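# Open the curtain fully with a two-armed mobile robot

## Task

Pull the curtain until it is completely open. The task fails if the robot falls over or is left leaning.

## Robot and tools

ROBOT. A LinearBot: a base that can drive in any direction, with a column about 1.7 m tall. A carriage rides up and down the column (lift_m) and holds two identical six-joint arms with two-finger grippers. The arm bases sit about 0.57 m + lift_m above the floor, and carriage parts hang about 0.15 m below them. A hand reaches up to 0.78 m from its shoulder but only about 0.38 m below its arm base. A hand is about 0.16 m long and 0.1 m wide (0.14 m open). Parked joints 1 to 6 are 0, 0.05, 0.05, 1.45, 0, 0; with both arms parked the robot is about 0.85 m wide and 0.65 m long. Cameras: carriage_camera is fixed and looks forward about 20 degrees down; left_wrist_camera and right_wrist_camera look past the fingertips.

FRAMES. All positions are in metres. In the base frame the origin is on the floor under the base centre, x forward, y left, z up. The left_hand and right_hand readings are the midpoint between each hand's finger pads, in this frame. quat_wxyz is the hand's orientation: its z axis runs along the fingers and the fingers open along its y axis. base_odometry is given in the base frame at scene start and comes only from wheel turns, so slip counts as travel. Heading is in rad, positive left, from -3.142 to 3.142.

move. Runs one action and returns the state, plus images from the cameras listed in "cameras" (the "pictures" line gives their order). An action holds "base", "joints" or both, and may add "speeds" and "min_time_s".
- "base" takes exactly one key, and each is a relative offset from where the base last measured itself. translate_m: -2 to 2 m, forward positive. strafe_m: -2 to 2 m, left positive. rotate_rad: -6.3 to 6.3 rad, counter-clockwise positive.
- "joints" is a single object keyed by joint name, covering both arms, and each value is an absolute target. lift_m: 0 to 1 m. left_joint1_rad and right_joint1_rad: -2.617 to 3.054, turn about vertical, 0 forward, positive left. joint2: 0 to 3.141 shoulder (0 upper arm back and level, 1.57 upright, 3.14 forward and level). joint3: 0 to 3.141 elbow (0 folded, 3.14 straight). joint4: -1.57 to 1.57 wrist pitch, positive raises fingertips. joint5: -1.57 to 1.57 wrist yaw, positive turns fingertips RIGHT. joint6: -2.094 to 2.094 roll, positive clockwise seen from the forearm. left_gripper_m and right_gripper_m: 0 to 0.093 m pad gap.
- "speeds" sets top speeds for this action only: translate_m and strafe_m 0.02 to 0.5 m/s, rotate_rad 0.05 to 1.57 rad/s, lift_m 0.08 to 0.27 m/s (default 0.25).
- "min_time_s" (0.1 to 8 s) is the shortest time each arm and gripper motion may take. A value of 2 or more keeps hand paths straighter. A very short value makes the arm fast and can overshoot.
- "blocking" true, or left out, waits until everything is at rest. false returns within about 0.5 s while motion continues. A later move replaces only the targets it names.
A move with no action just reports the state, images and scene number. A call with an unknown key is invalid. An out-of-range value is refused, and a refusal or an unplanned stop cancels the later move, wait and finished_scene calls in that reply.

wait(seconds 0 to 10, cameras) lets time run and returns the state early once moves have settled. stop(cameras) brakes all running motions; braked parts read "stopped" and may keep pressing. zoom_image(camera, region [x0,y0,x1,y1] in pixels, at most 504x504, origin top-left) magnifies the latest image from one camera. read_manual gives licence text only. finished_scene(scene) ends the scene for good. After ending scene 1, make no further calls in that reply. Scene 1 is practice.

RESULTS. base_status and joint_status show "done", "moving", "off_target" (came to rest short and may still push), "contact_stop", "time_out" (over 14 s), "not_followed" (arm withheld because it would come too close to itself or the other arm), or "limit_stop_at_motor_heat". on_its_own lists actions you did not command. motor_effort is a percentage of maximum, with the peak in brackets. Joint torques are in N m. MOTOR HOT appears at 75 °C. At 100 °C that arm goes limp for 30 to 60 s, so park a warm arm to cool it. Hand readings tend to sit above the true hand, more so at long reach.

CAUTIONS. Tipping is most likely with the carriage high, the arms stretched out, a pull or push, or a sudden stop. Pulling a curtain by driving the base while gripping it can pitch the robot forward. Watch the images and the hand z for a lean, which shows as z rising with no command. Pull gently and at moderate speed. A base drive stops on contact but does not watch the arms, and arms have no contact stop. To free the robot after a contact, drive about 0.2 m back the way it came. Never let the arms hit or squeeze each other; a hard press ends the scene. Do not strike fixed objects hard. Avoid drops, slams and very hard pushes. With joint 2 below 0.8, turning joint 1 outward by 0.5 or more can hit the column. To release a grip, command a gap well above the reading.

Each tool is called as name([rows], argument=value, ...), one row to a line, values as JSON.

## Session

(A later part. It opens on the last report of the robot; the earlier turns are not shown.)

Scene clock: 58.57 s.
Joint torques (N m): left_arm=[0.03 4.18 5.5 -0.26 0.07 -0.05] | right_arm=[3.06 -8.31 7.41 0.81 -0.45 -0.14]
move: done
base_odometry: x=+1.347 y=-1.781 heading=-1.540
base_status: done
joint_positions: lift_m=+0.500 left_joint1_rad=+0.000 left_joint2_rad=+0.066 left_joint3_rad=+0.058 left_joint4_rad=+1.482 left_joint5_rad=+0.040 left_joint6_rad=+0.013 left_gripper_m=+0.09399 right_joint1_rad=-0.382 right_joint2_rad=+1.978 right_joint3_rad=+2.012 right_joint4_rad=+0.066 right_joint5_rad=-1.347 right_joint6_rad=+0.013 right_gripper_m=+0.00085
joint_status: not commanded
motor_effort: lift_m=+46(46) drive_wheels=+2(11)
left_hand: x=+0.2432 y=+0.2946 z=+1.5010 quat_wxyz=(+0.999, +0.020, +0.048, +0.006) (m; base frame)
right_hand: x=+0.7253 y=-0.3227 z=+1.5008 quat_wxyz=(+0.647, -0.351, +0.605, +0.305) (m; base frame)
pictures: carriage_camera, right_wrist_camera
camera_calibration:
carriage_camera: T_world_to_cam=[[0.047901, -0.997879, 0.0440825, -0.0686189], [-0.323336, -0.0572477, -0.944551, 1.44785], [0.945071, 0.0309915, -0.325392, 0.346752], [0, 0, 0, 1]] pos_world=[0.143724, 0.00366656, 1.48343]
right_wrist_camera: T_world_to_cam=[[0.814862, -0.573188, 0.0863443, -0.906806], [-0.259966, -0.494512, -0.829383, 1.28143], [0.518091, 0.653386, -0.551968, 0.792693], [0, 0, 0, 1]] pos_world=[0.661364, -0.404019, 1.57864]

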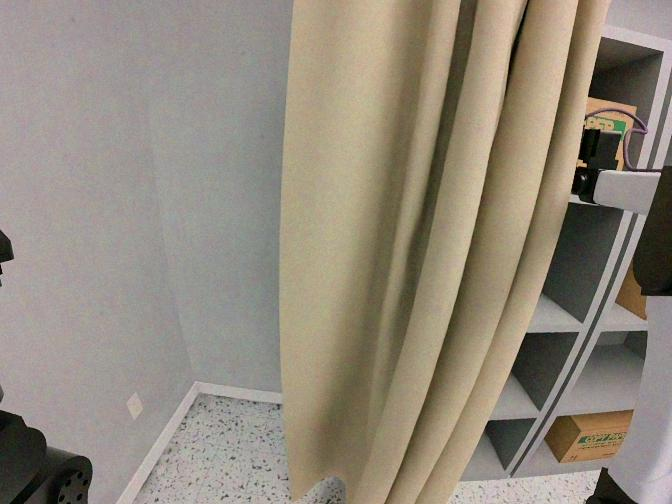

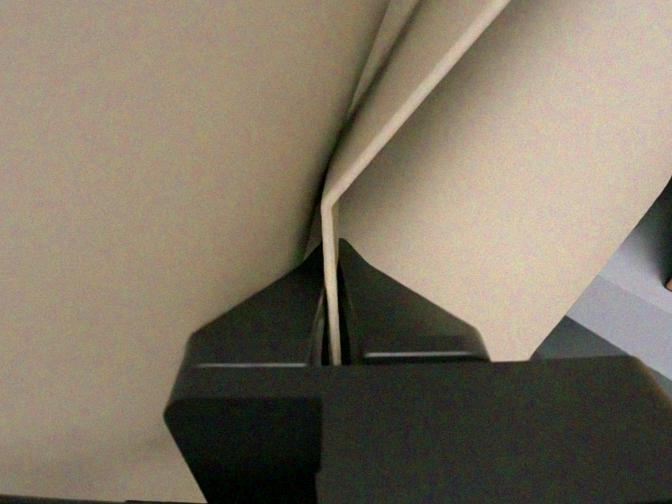

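move(base={"strafe_m": 0.15}, speeds={"strafe_m": 0.12}, cameras=["carriage_camera", "right_wrist_camera"])

Scene clock: 60.93 s.
Joint torques (N m): left_arm=[-0.01 4.12 5.5 -0.26 0.08 -0.04] | right_arm=[3.44 -8.21 7.32 0.73 -0.51 -0.23]
move: done
base_odometry: x=+1.497 y=-1.776 heading=-1.540
base_status: done
joint_positions: lift_m=+0.500 left_joint1_rad=+0.000 left_joint2_rad=+0.066 left_joint3_rad=+0.058 left_joint4_rad=+1.482 left_joint5_rad=+0.040 left_joint6_rad=+0.013 left_gripper_m=+0.09399 right_joint1_rad=-0.388 right_joint2_rad=+1.978 right_joint3_rad=+2.013 right_joint4_rad=+0.073 right_joint5_rad=-1.340 right_joint6_rad=+0.015 right_gripper_m=+0.00084
joint_status: not commanded
motor_effort: lift_m=+46(46) drive_wheels=+2(10)
left_hand: x=+0.2432 y=+0.2946 z=+1.5010 quat_wxyz=(+0.999, +0.020, +0.048, +0.005) (m; base frame)
right_hand: x=+0.7260 y=-0.3263 z=+1.5023 quat_wxyz=(+0.650, -0.348, +0.605, +0.299) (m; base frame)
pictures: carriage_camera, right_wrist_camera
camera_calibration:
carriage_camera: T_world_to_cam=[[0.047901, -0.997879, 0.0440825, -0.0686189], [-0.323336, -0.0572477, -0.944551, 1.44785], [0.945071, 0.0309915, -0.325392, 0.346752], [0, 0, 0, 1]] pos_world=[0.143724, 0.00366656, 1.48343]
right_wrist_camera: T_world_to_cam=[[0.806762, -0.583547, 0.0927774, -0.916778], [-0.260661, -0.492396, -0.830423, 1.28384], [0.530274, 0.64577, -0.549354, 0.780272], [0, 0, 0, 1]] pos_world=[0.660512, -0.406701, 1.57983]

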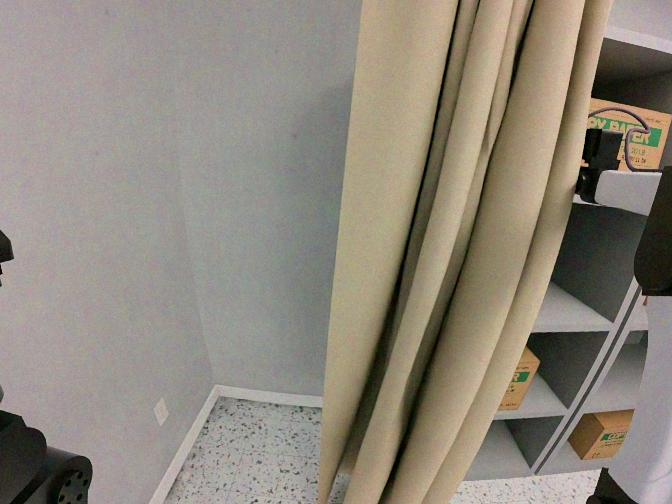

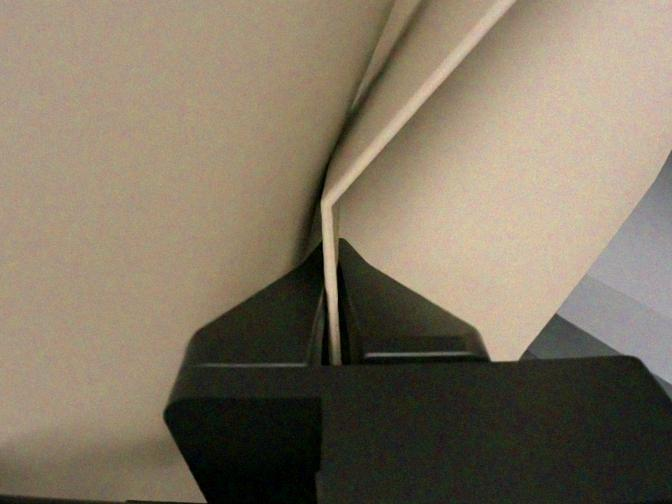

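move(base={"strafe_m": 0.1}, speeds={"strafe_m": 0.1}, cameras=["carriage_camera", "right_wrist_camera"])

Scene clock: 62.90 s.
Joint torques (N m): left_arm=[0.02 4.14 5.52 -0.27 0.07 -0.05] | right_arm=[4.08 -8.31 6.93 0.74 -0.59 -0.24]
move: done
base_odometry: x=+1.597 y=-1.773 heading=-1.540
base_status: done
joint_positions: lift_m=+0.500 left_joint1_rad=+0.000 left_joint2_rad=+0.066 left_joint3_rad=+0.058 left_joint4_rad=+1.482 left_joint5_rad=+0.040 left_joint6_rad=+0.013 left_gripper_m=+0.09399 right_joint1_rad=-0.392 right_joint2_rad=+1.978 right_joint3_rad=+2.016 right_joint4_rad=+0.076 right_joint5_rad=-1.332 right_joint6_rad=+0.017 right_gripper_m=+0.00084
joint_status: not commanded
motor_effort: lift_m=+46(46) drive_wheels=+3(13)
left_hand: x=+0.2432 y=+0.2946 z=+1.5010 quat_wxyz=(+0.999, +0.020, +0.048, +0.005) (m; base frame)
right_hand: x=+0.7267 y=-0.3295 z=+1.5038 quat_wxyz=(+0.653, -0.345, +0.606, +0.294) (m; base frame)
pictures: carriage_camera, right_wrist_camera
camera_calibration:
carriage_camera: T_world_to_cam=[[0.047901, -0.997879, 0.0440825, -0.0686189], [-0.323336, -0.0572477, -0.944551, 1.44785], [0.945071, 0.0309915, -0.325392, 0.346752], [0, 0, 0, 1]] pos_world=[0.143724, 0.00366656, 1.48343]
right_wrist_camera: T_world_to_cam=[[0.799016, -0.593512, 0.096524, -0.922603], [-0.26314, -0.48946, -0.831376, 1.28797], [0.540677, 0.638884, -0.547263, 0.769812], [0, 0, 0, 1]] pos_world=[0.659871, -0.408987, 1.58113]

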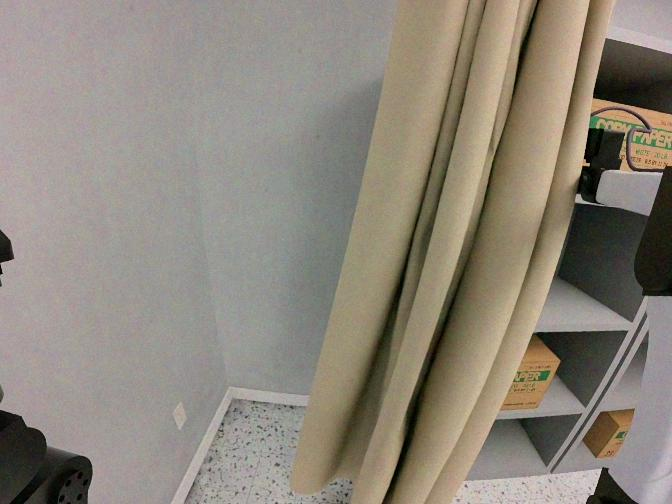

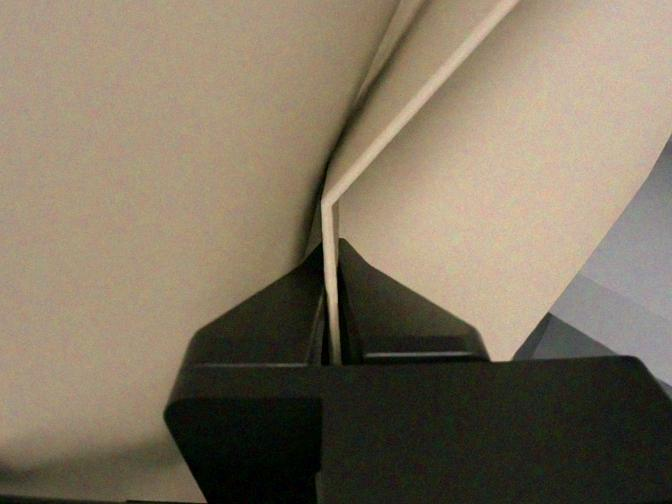

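move(joints={"left_joint4_rad": 0.9, "left_joint5_rad": 0.5}, min_time_s=1, cameras=["left_wrist_camera"])

Scene clock: 65.37 s.
Joint torques (N m): left_arm=[0.02 3.12 6.48 0.91 -0.01 -0.07] | right_arm=[3.86 -8.51 6.9 0.73 -0.61 -0.23]
move: done
base_odometry: x=+1.597 y=-1.773 heading=-1.540
base_status: not commanded
joint_positions: lift_m=+0.500 left_joint1_rad=+0.000 left_joint2_rad=+0.066 left_joint3_rad=+0.058 left_joint4_rad=+0.907 left_joint5_rad=+0.490 left_joint6_rad=+0.013 left_gripper_m=+0.09399 right_joint1_rad=-0.392 right_joint2_rad=+1.978 right_joint3_rad=+2.016 right_joint4_rad=+0.076 right_joint5_rad=-1.332 right_joint6_rad=+0.017 right_gripper_m=+0.00084
joint_status: all done
motor_effort: lift_m=+46(46) drive_wheels=+3(5)
left_hand: x=+0.3609 y=+0.2196 z=+1.4324 quat_wxyz=(+0.916, +0.231, +0.318, -0.074) (m; base frame)
right_hand: x=+0.7267 y=-0.3295 z=+1.5038 quat_wxyz=(+0.653, -0.345, +0.606, +0.294) (m; base frame)
pictures: left_wrist_camera
camera_calibration:
left_wrist_camera: T_world_to_cam=[[-0.261829, -0.905377, -0.334272, 0.777787], [0.30545, 0.250813, -0.918582, 1.15555], [0.915503, -0.342615, 0.210878, -0.434325], [0, 0, 0, 1]] pos_world=[0.248312, 0.265558, 1.41304]

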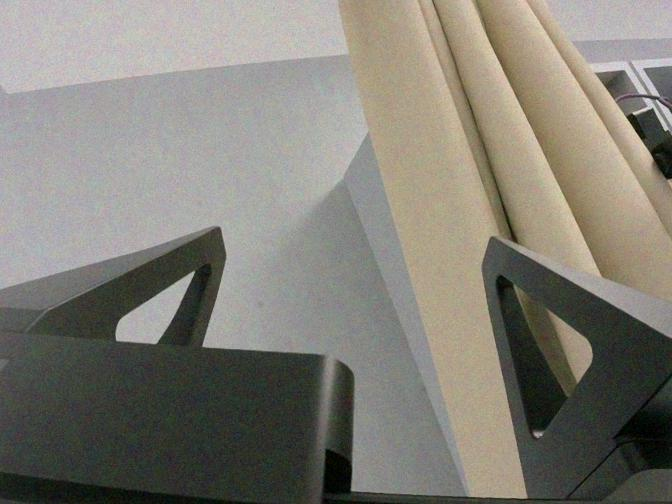

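move(joints={"left_joint4_rad": 1.3, "left_joint5_rad": 0.5}, min_time_s=0.8, cameras=["left_wrist_camera"])

Scene clock: 66.73 s.
Joint torques (N m): left_arm=[0.02 3.77 5.83 0.26 -0.07 -0.08] | right_arm=[4.07 -8.46 7.08 0.71 -0.58 -0.29]
move: done
base_odometry: x=+1.597 y=-1.773 heading=-1.540
base_status: not commanded
joint_positions: lift_m=+0.500 left_joint1_rad=+0.000 left_joint2_rad=+0.066 left_joint3_rad=+0.058 left_joint4_rad=+1.290 left_joint5_rad=+0.492 left_joint6_rad=+0.013 left_gripper_m=+0.09400 right_joint1_rad=-0.392 right_joint2_rad=+1.978 right_joint3_rad=+2.016 right_joint4_rad=+0.076 right_joint5_rad=-1.332 right_joint6_rad=+0.017 right_gripper_m=+0.00084
joint_status: all done
motor_effort: lift_m=+46(46) drive_wheels=+5(5)
left_hand: x=+0.2841 y=+0.2194 z=+1.4723 quat_wxyz=(+0.960, +0.242, +0.138, -0.029) (m; base frame)
right_hand: x=+0.7267 y=-0.3295 z=+1.5038 quat_wxyz=(+0.653, -0.345, +0.606, +0.294) (m; base frame)
pictures: left_wrist_camera
camera_calibration:
left_wrist_camera: T_world_to_cam=[[-0.118514, -0.904829, -0.408948, 0.839938], [0.626413, 0.251424, -0.73783, 0.85824], [0.770429, -0.343614, 0.536999, -0.811271], [0, 0, 0, 1]] pos_world=[0.186958, 0.265455, 1.41238]

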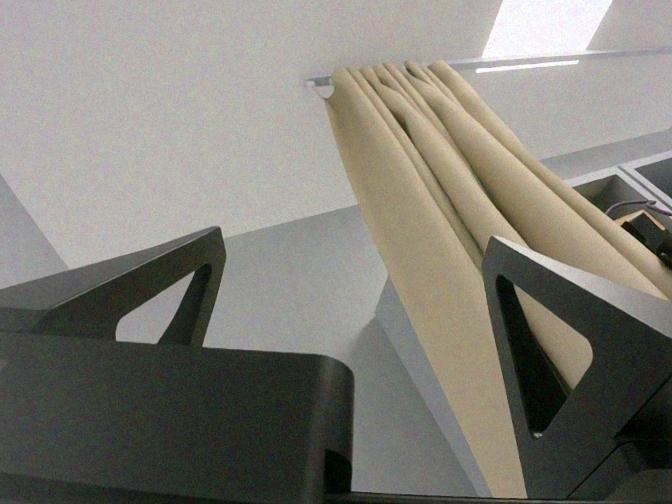

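zoom_image(camera="left_wrist_camera", region=[290, 30, 490, 180])

Scaled by 2.520 from the camera's 672x504 image, which has a finer 960x720 frame.

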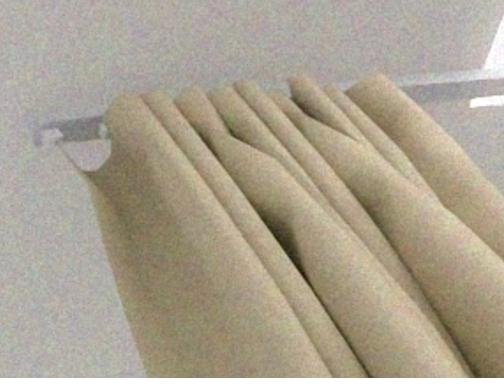

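move(joints={"lift_m": 0.75}, speeds={"lift_m": 0.1}, cameras=["left_wrist_camera", "right_wrist_camera"])

Scene clock: 70.50 s.
Joint torques (N m): left_arm=[0.05 3.84 5.85 0.19 -0.09 -0.08] | right_arm=[1.48 -13.5 12.29 2.5 -0.5 -0.03]
move: done
base_odometry: x=+1.597 y=-1.773 heading=-1.540
base_status: not commanded
joint_positions: lift_m=+0.750 left_joint1_rad=+0.000 left_joint2_rad=+0.066 left_joint3_rad=+0.058 left_joint4_rad=+1.295 left_joint5_rad=+0.494 left_joint6_rad=+0.013 left_gripper_m=+0.09400 right_joint1_rad=-0.367 right_joint2_rad=+2.036 right_joint3_rad=+1.967 right_joint4_rad=-0.103 right_joint5_rad=-1.357 right_joint6_rad=-0.009 right_gripper_m=+0.00084
joint_status: all done
motor_effort: lift_m=+48(58) drive_wheels=+3(4)
left_hand: x=+0.2829 y=+0.2191 z=+1.7223 quat_wxyz=(+0.960, +0.243, +0.136, -0.028) (m; base frame)
right_hand: x=+0.7414 y=-0.3208 z=+1.6886 quat_wxyz=(+0.582, -0.292, +0.658, +0.378) (m; base frame)
pictures: left_wrist_camera, right_wrist_camera
camera_calibration:
left_wrist_camera: T_world_to_cam=[[-0.116933, -0.903849, -0.411563, 0.9456], [0.630512, 0.252616, -0.733921, 1.03543], [0.767321, -0.345315, 0.540348, -0.949177], [0, 0, 0, 1]] pos_world=[0.186044, 0.265348, 1.66199]
right_wrist_camera: T_world_to_cam=[[0.820828, -0.549349, -0.15639, -0.52192], [-0.43926, -0.432117, -0.787607, 1.52473], [0.365092, 0.715186, -0.596001, 1.09445], [0, 0, 0, 1]] pos_world=[0.698584, -0.410592, 1.77156]

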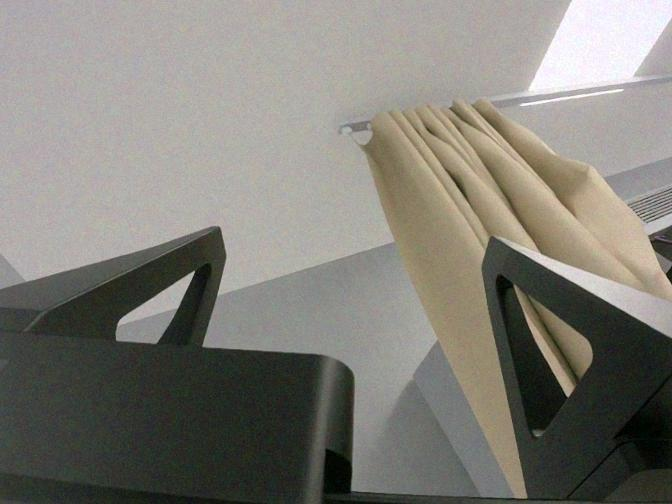

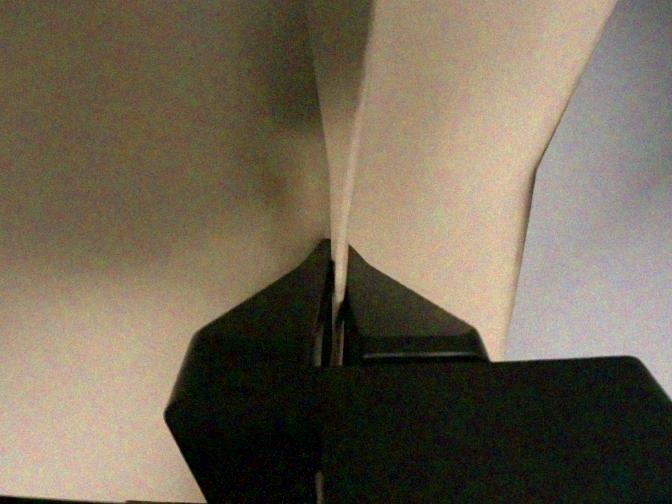

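move(joints={"right_joint1_rad": 0.1, "right_joint5_rad": -1.0}, min_time_s=2.5, cameras=["left_wrist_camera", "carriage_camera"])

Scene clock: 73.50 s.
Joint torques (N m): left_arm=[0.02 3.79 5.81 0.21 -0.09 -0.08] | right_arm=[7.83 -14.02 12.62 2.19 -0.69 -0.05]
move: off_target
base_odometry: x=+1.597 y=-1.773 heading=-1.540
base_status: not commanded
joint_positions: lift_m=+0.750 left_joint1_rad=+0.000 left_joint2_rad=+0.066 left_joint3_rad=+0.058 left_joint4_rad=+1.295 left_joint5_rad=+0.494 left_joint6_rad=+0.013 left_gripper_m=+0.09400 right_joint1_rad=+0.016 right_joint2_rad=+2.036 right_joint3_rad=+1.967 right_joint4_rad=-0.048 right_joint5_rad=-0.934 right_joint6_rad=-0.009 right_gripper_m=+0.00084
joint_status: right_joint1_rad off_target (ended at +0.016, target +0.100); right_joint5_rad off_target (ended at -0.934, target -1.000)
motor_effort: lift_m=+48(48) drive_wheels=+3(4)
left_hand: x=+0.2829 y=+0.2191 z=+1.7223 quat_wxyz=(+0.960, +0.243, +0.136, -0.028) (m; base frame)
right_hand: x=+0.7781 y=-0.1525 z=+1.6869 quat_wxyz=(+0.592, -0.307, +0.663, +0.339) (m; base frame)
pictures: carriage_camera, left_wrist_camera
camera_calibration:
carriage_camera: T_world_to_cam=[[0.047901, -0.997879, 0.0440825, -0.0796352], [-0.323336, -0.0572477, -0.944551, 1.6839], [0.945071, 0.0309915, -0.325392, 0.428068], [0, 0, 0, 1]] pos_world=[0.143724, 0.00366656, 1.73333]
left_wrist_camera: T_world_to_cam=[[-0.116933, -0.903849, -0.411563, 0.9456], [0.630512, 0.252616, -0.733921, 1.03543], [0.767321, -0.345315, 0.540348, -0.949177], [0, 0, 0, 1]] pos_world=[0.186044, 0.265348, 1.66199]

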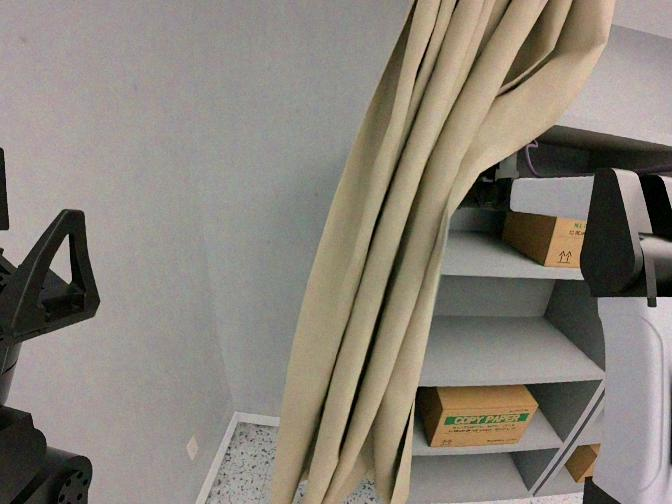

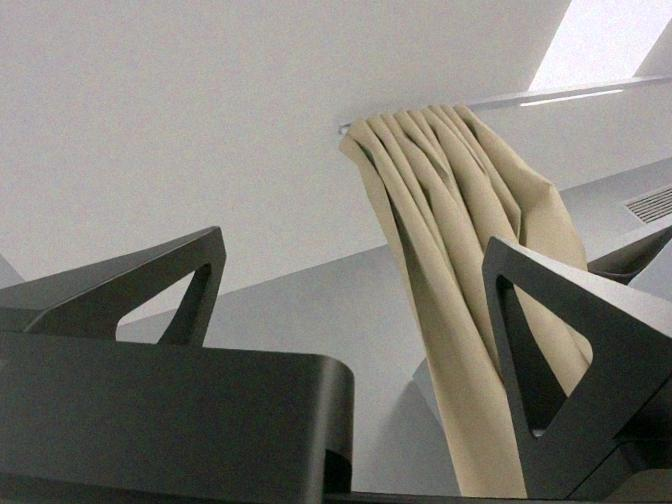

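zoom_image(camera="left_wrist_camera", region=[310, 70, 510, 220])

Scaled by 2.520 from the camera's 672x504 image, which has a finer 960x720 frame.

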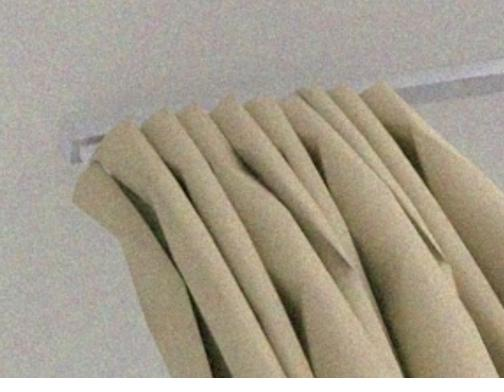

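move(base={"strafe_m": 0.1}, speeds={"strafe_m": 0.08}, cameras=["left_wrist_camera", "carriage_camera"])

zoom_image(camera="left_wrist_camera", region=[310, 50, 530, 220])

Scene clock: 77.60 s.
Joint torques (N m): left_arm=[0.05 3.85 5.83 0.2 -0.11 -0.09] | right_arm=[10.3 -13.67 11.85 1.6 -1.23 -0.34]
move: done
base_odometry: x=+1.697 y=-1.770 heading=-1.541
base_status: done
joint_positions: lift_m=+0.750 left_joint1_rad=+0.000 left_joint2_rad=+0.066 left_joint3_rad=+0.058 left_joint4_rad=+1.295 left_joint5_rad=+0.495 left_joint6_rad=+0.013 left_gripper_m=+0.09400 right_joint1_rad=-0.013 right_joint2_rad=+2.036 right_joint3_rad=+1.973 right_joint4_rad=+0.019 right_joint5_rad=-0.876 right_joint6_rad=+0.026 right_gripper_m=+0.00084
joint_status: not commanded
motor_effort: lift_m=+48(48) drive_wheels=+4(12)
left_hand: x=+0.2829 y=+0.2189 z=+1.7222 quat_wxyz=(+0.960, +0.243, +0.136, -0.028) (m; base frame)
right_hand: x=+0.7907 y=-0.1753 z=+1.7011 quat_wxyz=(+0.624, -0.281, +0.660, +0.310) (m; base frame)
pictures: carriage_camera, left_wrist_camera
camera_calibration:
carriage_camera: T_world_to_cam=[[0.047901, -0.997879, 0.0440825, -0.0796352], [-0.323336, -0.0572477, -0.944551, 1.6839], [0.945071, 0.0309915, -0.325392, 0.428068], [0, 0, 0, 1]] pos_world=[0.143724, 0.00366656, 1.73333]
left_wrist_camera: T_world_to_cam=[[-0.117045, -0.903508, -0.412279, 0.946718], [0.630547, 0.253118, -0.733718, 1.03496], [0.767275, -0.345839, 0.540078, -0.948581], [0, 0, 0, 1]] pos_world=[0.186044, 0.265345, 1.66199]

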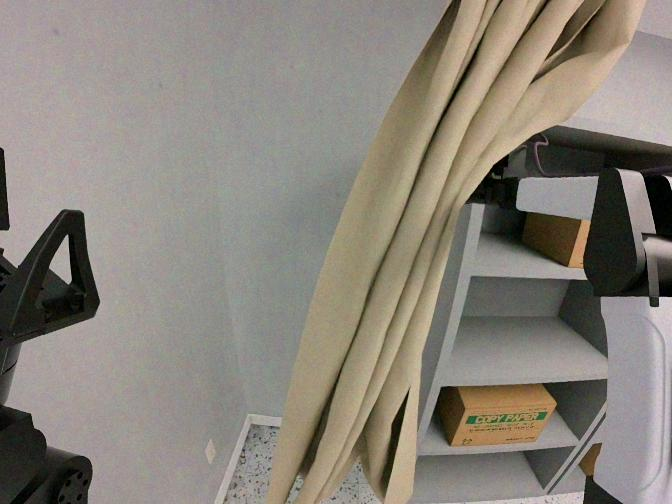

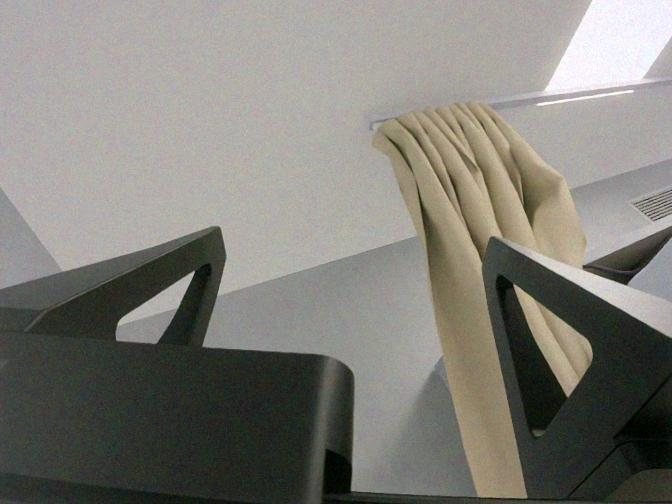

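Scaled by 2.291 from the camera's 672x504 image, which has a finer 960x720 frame.

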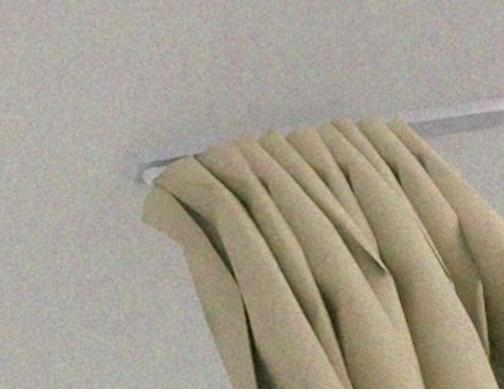

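move(base={"strafe_m": -0.3}, speeds={"strafe_m": 0.15, "lift_m": 0.1}, joints={"lift_m": 0.6}, cameras=["left_wrist_camera", "carriage_camera"])

Scene clock: 80.73 s.
Joint torques (N m): left_arm=[0.02 3.82 5.85 0.2 -0.11 -0.08] | right_arm=[1.17 -10.88 8.87 1.66 -0.18 -0.07]
move: done
base_odometry: x=+1.397 y=-1.779 heading=-1.541
base_status: done
joint_positions: lift_m=+0.600 left_joint1_rad=+0.000 left_joint2_rad=+0.066 left_joint3_rad=+0.058 left_joint4_rad=+1.295 left_joint5_rad=+0.496 left_joint6_rad=+0.013 left_gripper_m=+0.09400 right_joint1_rad=+0.089 right_joint2_rad=+2.005 right_joint3_rad=+2.001 right_joint4_rad=+0.003 right_joint5_rad=-0.982 right_joint6_rad=+0.003 right_gripper_m=+0.00084
joint_status: all done
on_its_own: right_joint1_rad moved +0.102 to your old target +0.100; right_joint5_rad moved -0.105 to your old target -1.000
motor_effort: lift_m=+41(43) drive_wheels=-2(11)
left_hand: x=+0.2828 y=+0.2188 z=+1.5726 quat_wxyz=(+0.960, +0.244, +0.135, -0.028) (m; base frame)
right_hand: x=+0.7490 y=-0.1087 z=+1.5776 quat_wxyz=(+0.607, -0.360, +0.609, +0.362) (m; base frame)
pictures: carriage_camera, left_wrist_camera
camera_calibration:
carriage_camera: T_world_to_cam=[[0.047901, -0.997879, 0.0440825, -0.0730448], [-0.323336, -0.0572477, -0.944551, 1.54269], [0.945071, 0.0309915, -0.325392, 0.379422], [0, 0, 0, 1]] pos_world=[0.143724, 0.00366656, 1.58383]
left_wrist_camera: T_world_to_cam=[[-0.116903, -0.903056, -0.413307, 0.886358], [0.63076, 0.253938, -0.733251, 0.924255], [0.767121, -0.346417, 0.539926, -0.86741], [0, 0, 0, 1]] pos_world=[0.186043, 0.265242, 1.51239]

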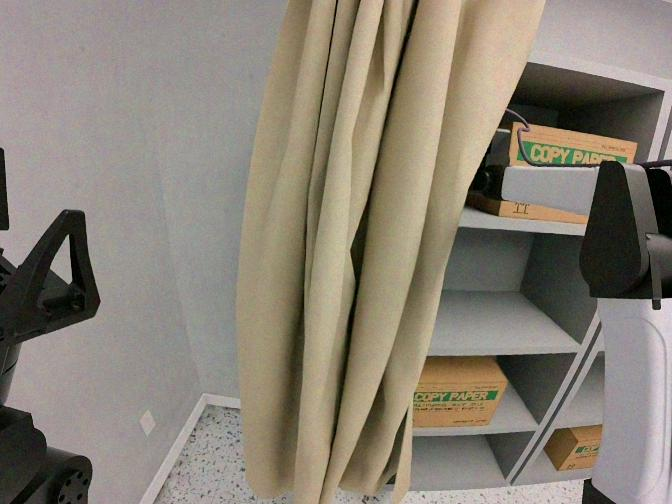

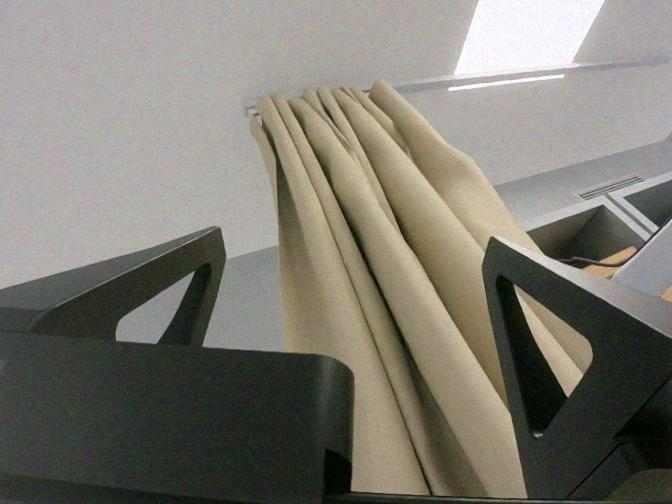

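move(joints={"right_gripper_m": 0.09}, min_time_s=1.5, cameras=["left_wrist_camera", "carriage_camera", "right_wrist_camera"])

Scene clock: 82.77 s.
Joint torques (N m): left_arm=[-0.02 3.84 5.85 0.19 -0.12 -0.08] | right_arm=[1.07 -10.92 9.03 1.7 -0.18 -0.16]
move: done
base_odometry: x=+1.397 y=-1.779 heading=-1.541
base_status: not commanded
joint_positions: lift_m=+0.600 left_joint1_rad=+0.000 left_joint2_rad=+0.066 left_joint3_rad=+0.058 left_joint4_rad=+1.295 left_joint5_rad=+0.496 left_joint6_rad=+0.013 left_gripper_m=+0.09400 right_joint1_rad=+0.090 right_joint2_rad=+2.005 right_joint3_rad=+2.001 right_joint4_rad=+0.003 right_joint5_rad=-0.982 right_joint6_rad=+0.003 right_gripper_m=+0.08994
joint_status: all done
motor_effort: lift_m=+41(41) drive_wheels=-3(4)
left_hand: x=+0.2828 y=+0.2188 z=+1.5726 quat_wxyz=(+0.960, +0.244, +0.135, -0.028) (m; base frame)
right_hand: x=+0.7489 y=-0.1085 z=+1.5776 quat_wxyz=(+0.607, -0.360, +0.609, +0.362) (m; base frame)
pictures: carriage_camera, left_wrist_camera, right_wrist_camera
camera_calibration:
carriage_camera: T_world_to_cam=[[0.047901, -0.997879, 0.0440825, -0.0730448], [-0.323336, -0.0572477, -0.944551, 1.54269], [0.945071, 0.0309915, -0.325392, 0.379422], [0, 0, 0, 1]] pos_world=[0.143724, 0.00366656, 1.58383]
left_wrist_camera: T_world_to_cam=[[-0.116903, -0.903056, -0.413307, 0.886358], [0.63076, 0.253938, -0.733251, 0.924255], [0.767121, -0.346417, 0.539926, -0.86741], [0, 0, 0, 1]] pos_world=[0.186043, 0.265242, 1.51239]
right_wrist_camera: T_world_to_cam=[[0.874811, -0.484462, -0.00153636, -0.706507], [-0.2789, -0.501021, -0.819264, 1.45471], [0.396132, 0.717129, -0.573415, 0.815007], [0, 0, 0, 1]] pos_world=[0.700928, -0.1979, 1.65804]

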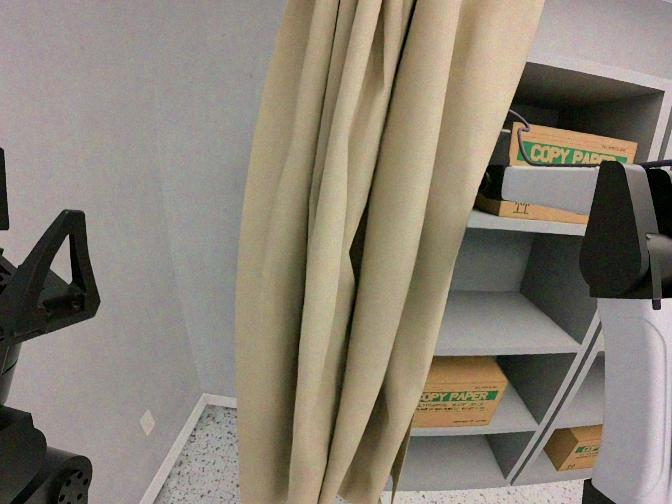

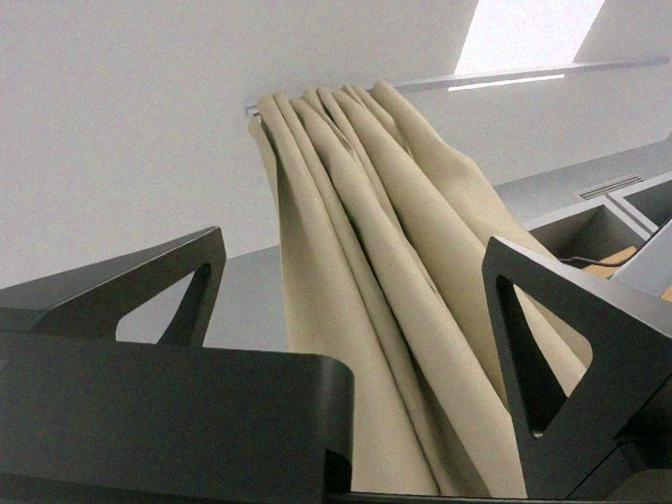

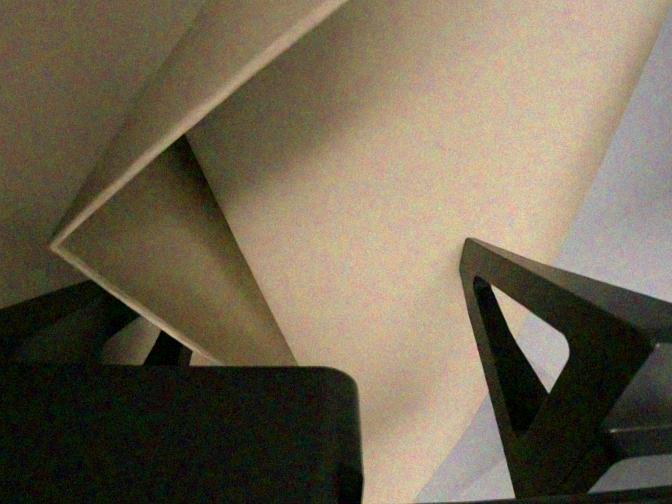

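move(base={"strafe_m": -0.4}, speeds={"strafe_m": 0.2})

move(base={"translate_m": -0.7}, cameras=["left_wrist_camera", "carriage_camera"])

Scene clock: 86.17 s.
Joint torques (N m): left_arm=[0.02 3.82 5.83 0.19 -0.11 -0.08] | right_arm=[0.73 -10.96 8.77 1.71 -0.09 -0.11]
move: done
base_odometry: x=+0.997 y=-1.791 heading=-1.542
base_status: done
joint_positions: lift_m=+0.600 left_joint1_rad=+0.000 left_joint2_rad=+0.066 left_joint3_rad=+0.058 left_joint4_rad=+1.296 left_joint5_rad=+0.496 left_joint6_rad=+0.013 left_gripper_m=+0.09400 right_joint1_rad=+0.095 right_joint2_rad=+2.005 right_joint3_rad=+2.001 right_joint4_rad=+0.003 right_joint5_rad=-0.986 right_joint6_rad=+0.003 right_gripper_m=+0.08995
joint_status: not commanded
motor_effort: lift_m=+41(41) drive_wheels=-2(15)
left_hand: x=+0.2827 y=+0.2187 z=+1.5726 quat_wxyz=(+0.960, +0.244, +0.135, -0.028) (m; base frame)
right_hand: x=+0.7473 y=-0.1055 z=+1.5776 quat_wxyz=(+0.606, -0.363, +0.607, +0.365) (m; base frame)
pictures: none

Scene clock: 89.80 s.
Joint torques (N m): left_arm=[0.01 3.79 5.83 0.14 -0.12 -0.09] | right_arm=[0.57 -11.1 8.87 1.68 -0.08 -0.09]
move: done
base_odometry: x=+0.977 y=-1.091 heading=-1.542
base_status: done
joint_positions: lift_m=+0.600 left_joint1_rad=+0.000 left_joint2_rad=+0.066 left_joint3_rad=+0.058 left_joint4_rad=+1.300 left_joint5_rad=+0.497 left_joint6_rad=+0.013 left_gripper_m=+0.09400 right_joint1_rad=+0.096 right_joint2_rad=+2.005 right_joint3_rad=+2.001 right_joint4_rad=+0.003 right_joint5_rad=-0.988 right_joint6_rad=+0.003 right_gripper_m=+0.08995
joint_status: not commanded
motor_effort: lift_m=+41(41) drive_wheels=+0(13)
left_hand: x=+0.2817 y=+0.2187 z=+1.5729 quat_wxyz=(+0.960, +0.244, +0.133, -0.028) (m; base frame)
right_hand: x=+0.7466 y=-0.1045 z=+1.5776 quat_wxyz=(+0.605, -0.364, +0.606, +0.366) (m; base frame)
pictures: carriage_camera, left_wrist_camera
camera_calibration:
carriage_camera: T_world_to_cam=[[0.047901, -0.997879, 0.0440825, -0.0730448], [-0.323336, -0.0572477, -0.944551, 1.54269], [0.945071, 0.0309915, -0.325392, 0.379422], [0, 0, 0, 1]] pos_world=[0.143724, 0.00366656, 1.58383]
left_wrist_camera: T_world_to_cam=[[-0.11507, -0.902718, -0.414559, 0.887554], [0.634484, 0.254317, -0.729899, 0.918793], [0.764323, -0.347021, 0.543496, -0.871435], [0, 0, 0, 1]] pos_world=[0.185229, 0.26514, 1.51219]

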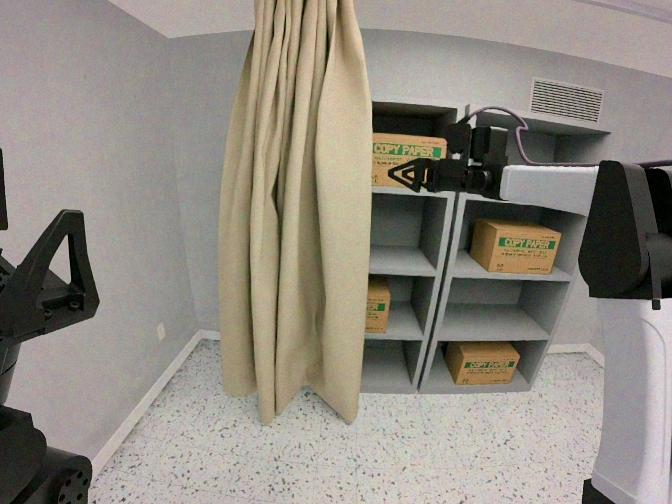

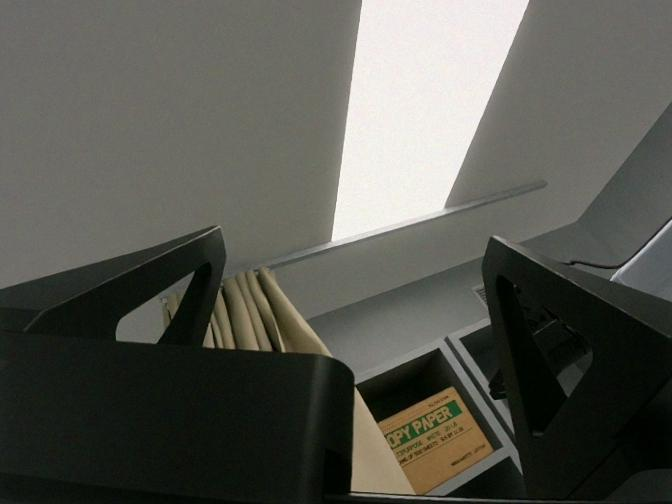

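finished_scene(scene=1)

The scene is finished: the task was done.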